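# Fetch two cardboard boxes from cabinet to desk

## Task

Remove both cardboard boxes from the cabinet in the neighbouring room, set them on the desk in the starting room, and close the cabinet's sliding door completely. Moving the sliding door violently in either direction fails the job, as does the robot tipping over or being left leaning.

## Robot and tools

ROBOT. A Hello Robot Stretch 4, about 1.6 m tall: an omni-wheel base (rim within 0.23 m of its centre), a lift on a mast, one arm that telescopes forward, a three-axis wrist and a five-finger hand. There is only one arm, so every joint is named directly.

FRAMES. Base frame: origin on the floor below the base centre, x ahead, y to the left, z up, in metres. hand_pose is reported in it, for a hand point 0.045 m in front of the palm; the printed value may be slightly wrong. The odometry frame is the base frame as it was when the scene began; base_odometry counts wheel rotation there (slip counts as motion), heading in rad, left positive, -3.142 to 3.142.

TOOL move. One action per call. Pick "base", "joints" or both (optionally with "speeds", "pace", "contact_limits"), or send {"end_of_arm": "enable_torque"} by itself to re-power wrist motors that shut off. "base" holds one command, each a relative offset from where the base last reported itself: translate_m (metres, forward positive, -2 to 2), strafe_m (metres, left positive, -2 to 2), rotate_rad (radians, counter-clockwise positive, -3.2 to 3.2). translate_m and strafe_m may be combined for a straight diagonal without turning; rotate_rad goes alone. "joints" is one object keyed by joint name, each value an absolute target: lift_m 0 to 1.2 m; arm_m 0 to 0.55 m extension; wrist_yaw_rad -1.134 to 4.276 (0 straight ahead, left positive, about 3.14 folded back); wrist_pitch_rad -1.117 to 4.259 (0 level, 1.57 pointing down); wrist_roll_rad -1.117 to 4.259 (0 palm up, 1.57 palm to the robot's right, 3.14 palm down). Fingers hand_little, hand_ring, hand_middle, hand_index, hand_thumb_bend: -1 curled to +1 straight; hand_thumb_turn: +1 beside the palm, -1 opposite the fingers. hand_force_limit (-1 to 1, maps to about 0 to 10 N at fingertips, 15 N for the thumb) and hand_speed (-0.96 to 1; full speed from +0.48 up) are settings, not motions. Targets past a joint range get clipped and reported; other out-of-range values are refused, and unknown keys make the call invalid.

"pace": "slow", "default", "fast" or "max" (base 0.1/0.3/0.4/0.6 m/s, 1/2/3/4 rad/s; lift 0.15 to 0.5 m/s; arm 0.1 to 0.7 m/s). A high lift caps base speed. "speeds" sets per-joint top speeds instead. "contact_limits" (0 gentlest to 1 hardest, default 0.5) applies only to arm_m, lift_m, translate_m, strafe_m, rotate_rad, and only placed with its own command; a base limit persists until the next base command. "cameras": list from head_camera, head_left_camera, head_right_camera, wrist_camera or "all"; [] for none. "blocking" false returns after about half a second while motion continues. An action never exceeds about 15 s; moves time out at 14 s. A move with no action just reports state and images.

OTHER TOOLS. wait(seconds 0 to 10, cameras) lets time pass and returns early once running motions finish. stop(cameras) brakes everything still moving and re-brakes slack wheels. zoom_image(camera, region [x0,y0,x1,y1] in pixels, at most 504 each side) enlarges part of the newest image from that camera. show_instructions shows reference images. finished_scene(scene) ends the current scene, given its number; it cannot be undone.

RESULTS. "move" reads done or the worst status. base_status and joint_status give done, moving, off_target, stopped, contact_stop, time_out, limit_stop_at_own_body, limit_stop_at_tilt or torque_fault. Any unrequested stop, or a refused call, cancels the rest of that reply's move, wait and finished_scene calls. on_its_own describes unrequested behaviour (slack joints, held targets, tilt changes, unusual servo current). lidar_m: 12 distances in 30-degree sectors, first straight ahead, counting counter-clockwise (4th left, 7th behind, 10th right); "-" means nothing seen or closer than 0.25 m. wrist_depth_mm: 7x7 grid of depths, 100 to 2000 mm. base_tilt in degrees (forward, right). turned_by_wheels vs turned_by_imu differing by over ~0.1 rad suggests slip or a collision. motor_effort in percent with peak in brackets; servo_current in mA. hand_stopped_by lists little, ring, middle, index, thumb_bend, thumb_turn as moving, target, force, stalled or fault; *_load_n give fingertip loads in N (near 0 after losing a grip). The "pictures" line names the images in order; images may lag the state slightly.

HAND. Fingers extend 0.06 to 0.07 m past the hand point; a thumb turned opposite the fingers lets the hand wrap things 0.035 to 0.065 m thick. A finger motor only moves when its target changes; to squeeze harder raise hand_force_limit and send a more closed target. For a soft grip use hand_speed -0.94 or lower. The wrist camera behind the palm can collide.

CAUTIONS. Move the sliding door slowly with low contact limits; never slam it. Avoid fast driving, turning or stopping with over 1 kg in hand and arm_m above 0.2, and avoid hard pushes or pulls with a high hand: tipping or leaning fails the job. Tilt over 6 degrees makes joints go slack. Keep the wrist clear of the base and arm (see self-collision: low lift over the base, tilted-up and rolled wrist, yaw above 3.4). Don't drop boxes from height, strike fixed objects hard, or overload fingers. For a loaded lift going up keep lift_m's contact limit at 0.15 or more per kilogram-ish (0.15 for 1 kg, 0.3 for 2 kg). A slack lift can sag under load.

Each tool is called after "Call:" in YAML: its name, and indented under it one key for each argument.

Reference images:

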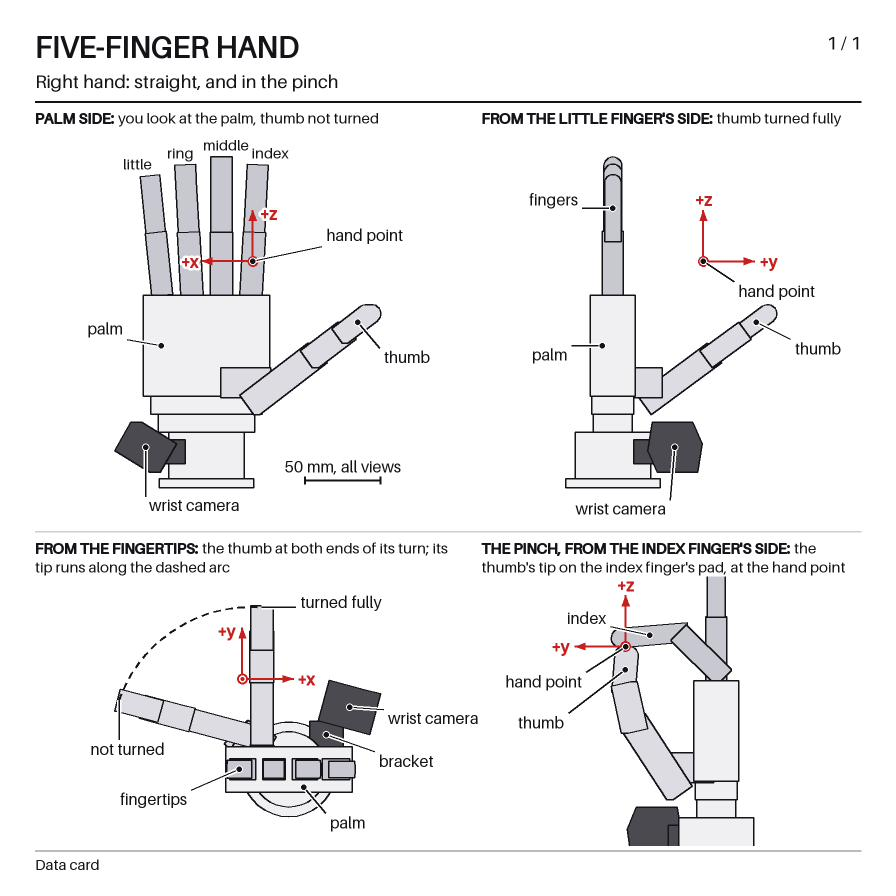

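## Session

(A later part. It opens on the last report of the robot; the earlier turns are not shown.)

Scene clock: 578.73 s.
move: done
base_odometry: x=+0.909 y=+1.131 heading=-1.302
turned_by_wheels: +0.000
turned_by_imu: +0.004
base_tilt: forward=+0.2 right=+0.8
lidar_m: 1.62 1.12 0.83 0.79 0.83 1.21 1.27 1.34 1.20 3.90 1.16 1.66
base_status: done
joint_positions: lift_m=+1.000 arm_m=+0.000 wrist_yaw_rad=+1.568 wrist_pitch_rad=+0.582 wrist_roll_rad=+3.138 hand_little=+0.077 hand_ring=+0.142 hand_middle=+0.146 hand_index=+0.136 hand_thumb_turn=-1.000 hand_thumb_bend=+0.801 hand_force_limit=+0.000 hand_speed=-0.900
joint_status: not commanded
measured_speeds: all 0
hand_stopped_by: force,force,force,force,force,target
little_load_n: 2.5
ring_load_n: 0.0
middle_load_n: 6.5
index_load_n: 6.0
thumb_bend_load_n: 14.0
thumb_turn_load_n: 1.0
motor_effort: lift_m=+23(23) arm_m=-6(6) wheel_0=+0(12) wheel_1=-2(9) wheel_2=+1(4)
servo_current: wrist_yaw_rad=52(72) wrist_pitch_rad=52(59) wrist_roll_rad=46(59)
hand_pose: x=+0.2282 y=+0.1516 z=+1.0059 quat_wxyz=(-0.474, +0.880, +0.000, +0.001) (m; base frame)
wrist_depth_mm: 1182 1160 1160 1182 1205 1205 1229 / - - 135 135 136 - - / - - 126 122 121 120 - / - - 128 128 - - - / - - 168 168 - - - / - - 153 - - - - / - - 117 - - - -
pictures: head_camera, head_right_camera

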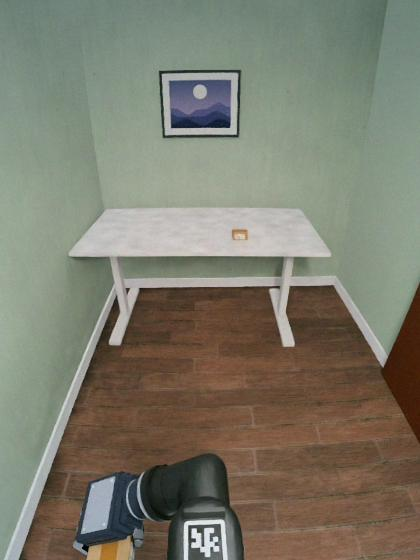

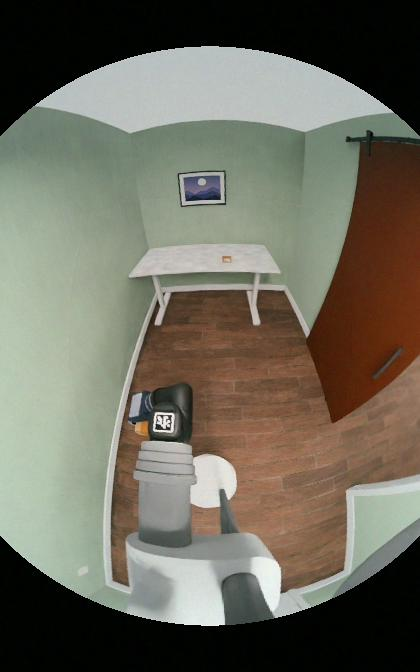

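Call:
move:
  base: {"translate_m": 1.24, "strafe_m": 0.05}
  joints: {"wrist_yaw_rad": 0.0, "lift_m": 0.87}
  speeds: {"wrist_yaw_rad": 0.8}

Call:
move:
  joints: {"arm_m": 0.26}
  speeds: {"arm_m": 0.2}
  cameras: ["head_camera","wrist_camera"]

Scene clock: 585.03 s.
move: done
base_odometry: x=+1.287 y=-0.051 heading=-1.302
turned_by_wheels: +0.000
turned_by_imu: -0.002
base_tilt: forward=+0.4 right=+0.7
lidar_m: 0.40 0.43 0.60 0.71 0.75 1.05 2.49 2.00 1.26 1.20 0.54 0.42
base_status: done
joint_positions: lift_m=+0.870 arm_m=+0.000 wrist_yaw_rad=+0.002 wrist_pitch_rad=+0.582 wrist_roll_rad=+3.138 hand_little=+0.077 hand_ring=+0.142 hand_middle=+0.146 hand_index=+0.136 hand_thumb_turn=-1.000 hand_thumb_bend=+0.801 hand_force_limit=+0.000 hand_speed=-0.900
joint_status: all done
measured_speeds: all 0
hand_stopped_by: force,force,force,force,force,target
little_load_n: 2.0
ring_load_n: 0.5
middle_load_n: 6.5
index_load_n: 6.0
thumb_bend_load_n: 13.5
thumb_turn_load_n: 1.5
motor_effort: lift_m=+19(21) arm_m=-6(6) wheel_0=-1(7) wheel_1=+0(6) wheel_2=+0(11)
servo_current: wrist_yaw_rad=26(91) wrist_pitch_rad=39(59) wrist_roll_rad=39(59)
hand_pose: x=+0.3229 y=-0.0565 z=+0.8762 quat_wxyz=(-0.335, +0.624, -0.621, +0.336) (m; base frame)
wrist_depth_mm: 1008 1042 1042 1060 1060 1042 1025 / 1182 1205 1138 138 136 1160 1182 / - - 127 123 121 120 - / - - 128 128 - - - / - 404 169 168 - - - / - 410 154 - - - - / - - 117 - - - -
pictures: none

Scene clock: 587.13 s.
move: done
base_odometry: x=+1.287 y=-0.051 heading=-1.302
turned_by_wheels: +0.000
turned_by_imu: -0.001
base_tilt: forward=+0.3 right=+0.8
lidar_m: 0.39 0.43 0.62 0.70 0.74 1.07 2.50 2.01 1.23 1.20 0.54 0.41
base_status: not commanded
joint_positions: lift_m=+0.870 arm_m=+0.260 wrist_yaw_rad=+0.002 wrist_pitch_rad=+0.582 wrist_roll_rad=+3.138 hand_little=+0.077 hand_ring=+0.142 hand_middle=+0.146 hand_index=+0.136 hand_thumb_turn=-1.000 hand_thumb_bend=+0.801 hand_force_limit=+0.000 hand_speed=-0.900
joint_status: all done
measured_speeds: all 0
hand_stopped_by: force,force,force,force,force,target
little_load_n: 2.0
ring_load_n: 0.5
middle_load_n: 6.0
index_load_n: 6.0
thumb_bend_load_n: 13.5
thumb_turn_load_n: 1.0
motor_effort: lift_m=+19(19) arm_m=+6(8) wheel_0=-1(1) wheel_1=+0(0) wheel_2=+0(1)
servo_current: wrist_yaw_rad=33(65) wrist_pitch_rad=33(72) wrist_roll_rad=52(59)
hand_pose: x=+0.5826 y=-0.0565 z=+0.8762 quat_wxyz=(-0.335, +0.624, -0.621, +0.336) (m; base frame)
wrist_depth_mm: - - - - - - - / - - 136 135 136 - - / - - 126 122 121 120 - / - - 128 128 - - - / - - 169 168 - - - / - - 153 - - - - / - - 117 - - - -
pictures: head_camera, wrist_camera
camera_calibration:
wrist_camera: T_world_to_cam=[[0.0271195, 0.999032, 0.0346427, 0.0339786], [0.552429, -0.0438608, 0.832405, -1.0572], [0.833118, -0.00343682, -0.553084, 0.152159], [0, 0, 0, 1]] pos_world=[0.456341, -0.0797924, 0.962998]

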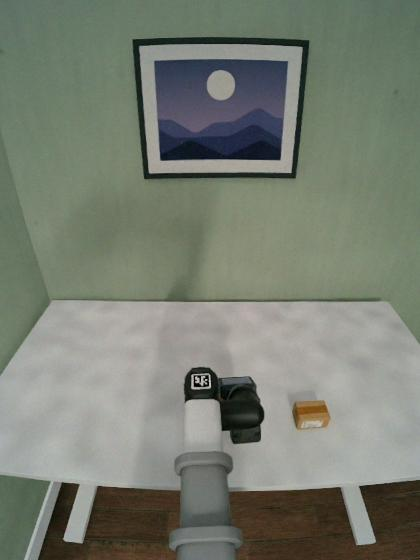

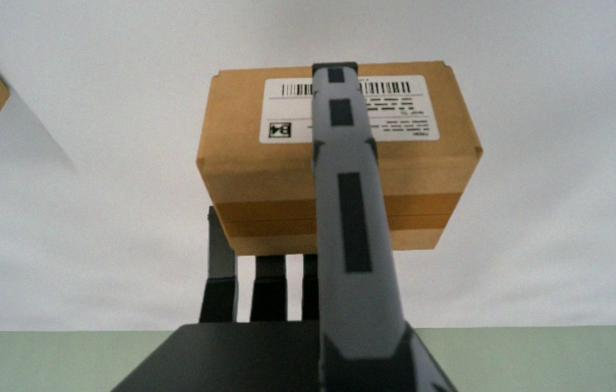

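Call:
move:
  joints: {"lift_m": 0.795}
  speeds: {"lift_m": 0.12}

Call:
move:
  joints: {"lift_m": 0.7895}
  speeds: {"lift_m": 0.05}
  cameras: ["wrist_camera"]

Scene clock: 588.67 s.
move: done
base_odometry: x=+1.287 y=-0.051 heading=-1.302
turned_by_wheels: +0.000
turned_by_imu: -0.001
base_tilt: forward=+0.3 right=+0.7
lidar_m: 0.39 0.41 0.63 0.69 0.77 1.05 2.50 2.00 1.24 1.19 0.53 0.41
base_status: not commanded
joint_positions: lift_m=+0.795 arm_m=+0.260 wrist_yaw_rad=+0.002 wrist_pitch_rad=+0.582 wrist_roll_rad=+3.138 hand_little=+0.077 hand_ring=+0.142 hand_middle=+0.146 hand_index=+0.136 hand_thumb_turn=-1.000 hand_thumb_bend=+0.801 hand_force_limit=+0.000 hand_speed=-0.900
joint_status: all done
measured_speeds: all 0
hand_stopped_by: force,force,force,force,force,target
little_load_n: 2.5
ring_load_n: 0.5
middle_load_n: 6.5
index_load_n: 6.0
thumb_bend_load_n: 13.5
thumb_turn_load_n: 1.0
motor_effort: lift_m=+16(19) arm_m=+6(7) wheel_0=-1(1) wheel_1=+0(0) wheel_2=+0(0)
servo_current: wrist_yaw_rad=33(59) wrist_pitch_rad=46(52) wrist_roll_rad=33(59)
hand_pose: x=+0.5826 y=-0.0565 z=+0.8015 quat_wxyz=(-0.335, +0.624, -0.621, +0.336) (m; base frame)
wrist_depth_mm: - - - - - - - / - - 135 135 136 - - / - - 127 123 121 120 - / - - 127 128 - - - / - - 168 168 - - - / - - 153 - - - - / - - 117 - - - -
pictures: none

Scene clock: 589.23 s.
move: done
base_odometry: x=+1.287 y=-0.051 heading=-1.302
turned_by_wheels: +0.000
turned_by_imu: +0.000
base_tilt: forward=+0.4 right=+0.8
lidar_m: 0.38 0.43 0.62 0.71 0.76 1.06 2.49 2.01 1.25 1.20 0.55 0.39
base_status: not commanded
joint_positions: lift_m=+0.790 arm_m=+0.260 wrist_yaw_rad=+0.002 wrist_pitch_rad=+0.582 wrist_roll_rad=+3.139 hand_little=+0.077 hand_ring=+0.142 hand_middle=+0.146 hand_index=+0.136 hand_thumb_turn=-1.000 hand_thumb_bend=+0.801 hand_force_limit=+0.000 hand_speed=-0.900
joint_status: all done
measured_speeds: all 0
hand_stopped_by: force,force,force,force,force,target
little_load_n: 1.5
ring_load_n: 0.5
middle_load_n: 5.5
index_load_n: 6.5
thumb_bend_load_n: 13.0
thumb_turn_load_n: 1.5
motor_effort: lift_m=+13(16) arm_m=+6(6) wheel_0=+0(1) wheel_1=+1(1) wheel_2=+0(1)
servo_current: wrist_yaw_rad=20(46) wrist_pitch_rad=46(52) wrist_roll_rad=46(52)
hand_pose: x=+0.5827 y=-0.0565 z=+0.7964 quat_wxyz=(-0.335, +0.624, -0.621, +0.336) (m; base frame)
wrist_depth_mm: - - - - - - - / - - 135 135 135 - - / - - 127 123 122 121 - / - - 124 125 - - - / - - 169 162 - - - / - - 154 - - - - / - - 117 - - - -
pictures: wrist_camera
camera_calibration:
wrist_camera: T_world_to_cam=[[0.0273173, 0.999014, 0.0349954, 0.0362472], [0.55188, -0.0442619, 0.832748, -0.990689], [0.833476, -0.00343516, -0.552545, 0.107274], [0, 0, 0, 1]] pos_world=[0.456341, -0.0796927, 0.883]

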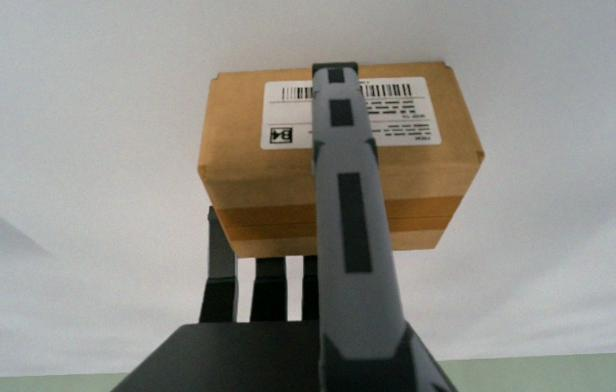

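Call:
move:
  joints: {"hand_speed": -0.6, "hand_thumb_bend": 1.0, "hand_index": 0.56, "hand_middle": 0.56, "hand_ring": 0.56, "hand_little": 0.56}

Call:
move:
  joints: {"lift_m": 0.88}
  pace: "slow"

Call:
move:
  joints: {"arm_m": 0.0}
  cameras: ["head_camera","wrist_camera"]

Scene clock: 590.47 s.
move: done
base_odometry: x=+1.287 y=-0.051 heading=-1.302
turned_by_wheels: +0.000
turned_by_imu: -0.001
base_tilt: forward=+0.4 right=+0.8
lidar_m: 0.39 0.43 0.62 0.72 0.77 1.08 2.50 2.01 1.24 1.20 0.55 0.40
base_status: not commanded
joint_positions: lift_m=+0.790 arm_m=+0.260 wrist_yaw_rad=+0.002 wrist_pitch_rad=+0.583 wrist_roll_rad=+3.139 hand_little=+0.560 hand_ring=+0.560 hand_middle=+0.560 hand_index=+0.560 hand_thumb_turn=-1.000 hand_thumb_bend=+1.000 hand_force_limit=+0.000 hand_speed=-0.600
joint_status: all done
measured_speeds: all 0
hand_stopped_by: target,target,target,target,target,target
little_load_n: 0.0
ring_load_n: 0.0
middle_load_n: 0.0
index_load_n: 0.0
thumb_bend_load_n: 0.0
thumb_turn_load_n: 0.0
motor_effort: lift_m=+19(19) arm_m=+6(6) wheel_0=+0(0) wheel_1=+1(1) wheel_2=+0(1)
servo_current: wrist_yaw_rad=52(65) wrist_pitch_rad=46(52) wrist_roll_rad=46(59)
hand_pose: x=+0.5826 y=-0.0565 z=+0.7957 quat_wxyz=(-0.335, +0.624, -0.621, +0.336) (m; base frame)
wrist_depth_mm: - - - - - - - / - - - - 134 - - / - - 129 125 124 121 - / - - 119 117 - - - / - - 145 147 - - - / - - 161 167 - - - / - - 117 - - - -
pictures: none

Scene clock: 592.10 s.
move: done
base_odometry: x=+1.287 y=-0.051 heading=-1.302
turned_by_wheels: +0.000
turned_by_imu: -0.001
base_tilt: forward=+0.4 right=+0.8
lidar_m: 0.39 0.44 0.60 0.72 0.76 1.06 2.51 2.01 1.25 1.19 0.55 0.41
base_status: not commanded
joint_positions: lift_m=+0.880 arm_m=+0.260 wrist_yaw_rad=+0.002 wrist_pitch_rad=+0.583 wrist_roll_rad=+3.139 hand_little=+0.560 hand_ring=+0.560 hand_middle=+0.560 hand_index=+0.560 hand_thumb_turn=-1.000 hand_thumb_bend=+1.000 hand_force_limit=+0.000 hand_speed=-0.600
joint_status: all done
measured_speeds: all 0
hand_stopped_by: target,target,target,target,target,target
little_load_n: 0.0
ring_load_n: 0.0
middle_load_n: 0.0
index_load_n: 0.0
thumb_bend_load_n: 0.0
thumb_turn_load_n: 0.0
motor_effort: lift_m=+24(28) arm_m=+6(6) wheel_0=+0(0) wheel_1=+0(1) wheel_2=+0(1)
servo_current: wrist_yaw_rad=39(59) wrist_pitch_rad=33(65) wrist_roll_rad=46(52)
hand_pose: x=+0.5826 y=-0.0565 z=+0.8858 quat_wxyz=(-0.335, +0.624, -0.621, +0.336) (m; base frame)
wrist_depth_mm: - - 171 169 170 - - / - - 192 194 - - - / - - - - - - - / - - - - - - - / - - - 196 - - - / - - 162 167 - - - / - - 117 - - - -
pictures: none

Scene clock: 594.00 s.
move: done
base_odometry: x=+1.287 y=-0.051 heading=-1.302
turned_by_wheels: +0.000
turned_by_imu: -0.001
base_tilt: forward=+0.4 right=+0.8
lidar_m: 0.40 0.44 0.63 0.71 0.75 1.06 2.51 2.01 1.23 1.19 0.54 0.41
base_status: not commanded
joint_positions: lift_m=+0.880 arm_m=+0.000 wrist_yaw_rad=+0.002 wrist_pitch_rad=+0.583 wrist_roll_rad=+3.139 hand_little=+0.560 hand_ring=+0.560 hand_middle=+0.560 hand_index=+0.560 hand_thumb_turn=-1.000 hand_thumb_bend=+1.000 hand_force_limit=+0.000 hand_speed=-0.600
joint_status: all done
measured_speeds: all 0
hand_stopped_by: target,target,target,target,target,target
little_load_n: 0.0
ring_load_n: 0.0
middle_load_n: 0.0
index_load_n: 0.0
thumb_bend_load_n: 0.0
thumb_turn_load_n: 0.0
motor_effort: lift_m=+24(24) arm_m=-6(8) wheel_0=+0(0) wheel_1=+0(1) wheel_2=+0(1)
servo_current: wrist_yaw_rad=46(59) wrist_pitch_rad=46(59) wrist_roll_rad=39(52)
hand_pose: x=+0.3229 y=-0.0565 z=+0.8858 quat_wxyz=(-0.335, +0.624, -0.621, +0.336) (m; base frame)
wrist_depth_mm: 1008 1042 1042 1042 1042 1078 1025 / 1138 1182 1205 1229 - 1205 - / - - - - - - - / - - - - - - - / - 413 - 196 - - - / - 433 161 167 - - - / - - 117 - - - -
pictures: head_camera, wrist_camera
camera_calibration:
wrist_camera: T_world_to_cam=[[0.0274319, 0.999014, 0.0349172, 0.04026], [0.552592, -0.044263, 0.832275, -0.921657], [0.833, -0.00353587, -0.553262, 0.374018], [0, 0, 0, 1]] pos_world=[0.196639, -0.0796932, 0.972597]

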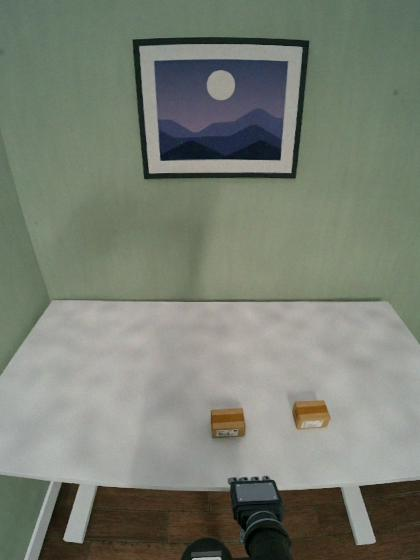

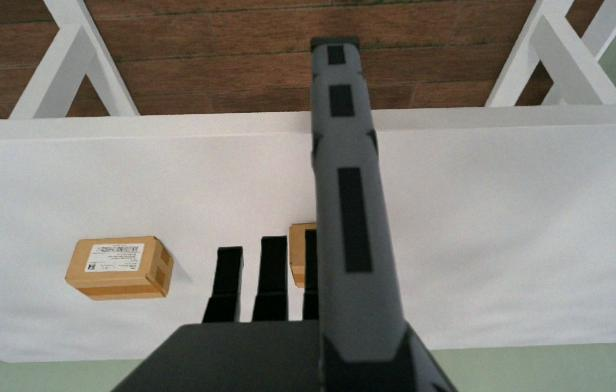

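Call:
finished_scene:
  scene: 1

The scene is finished: the task was done.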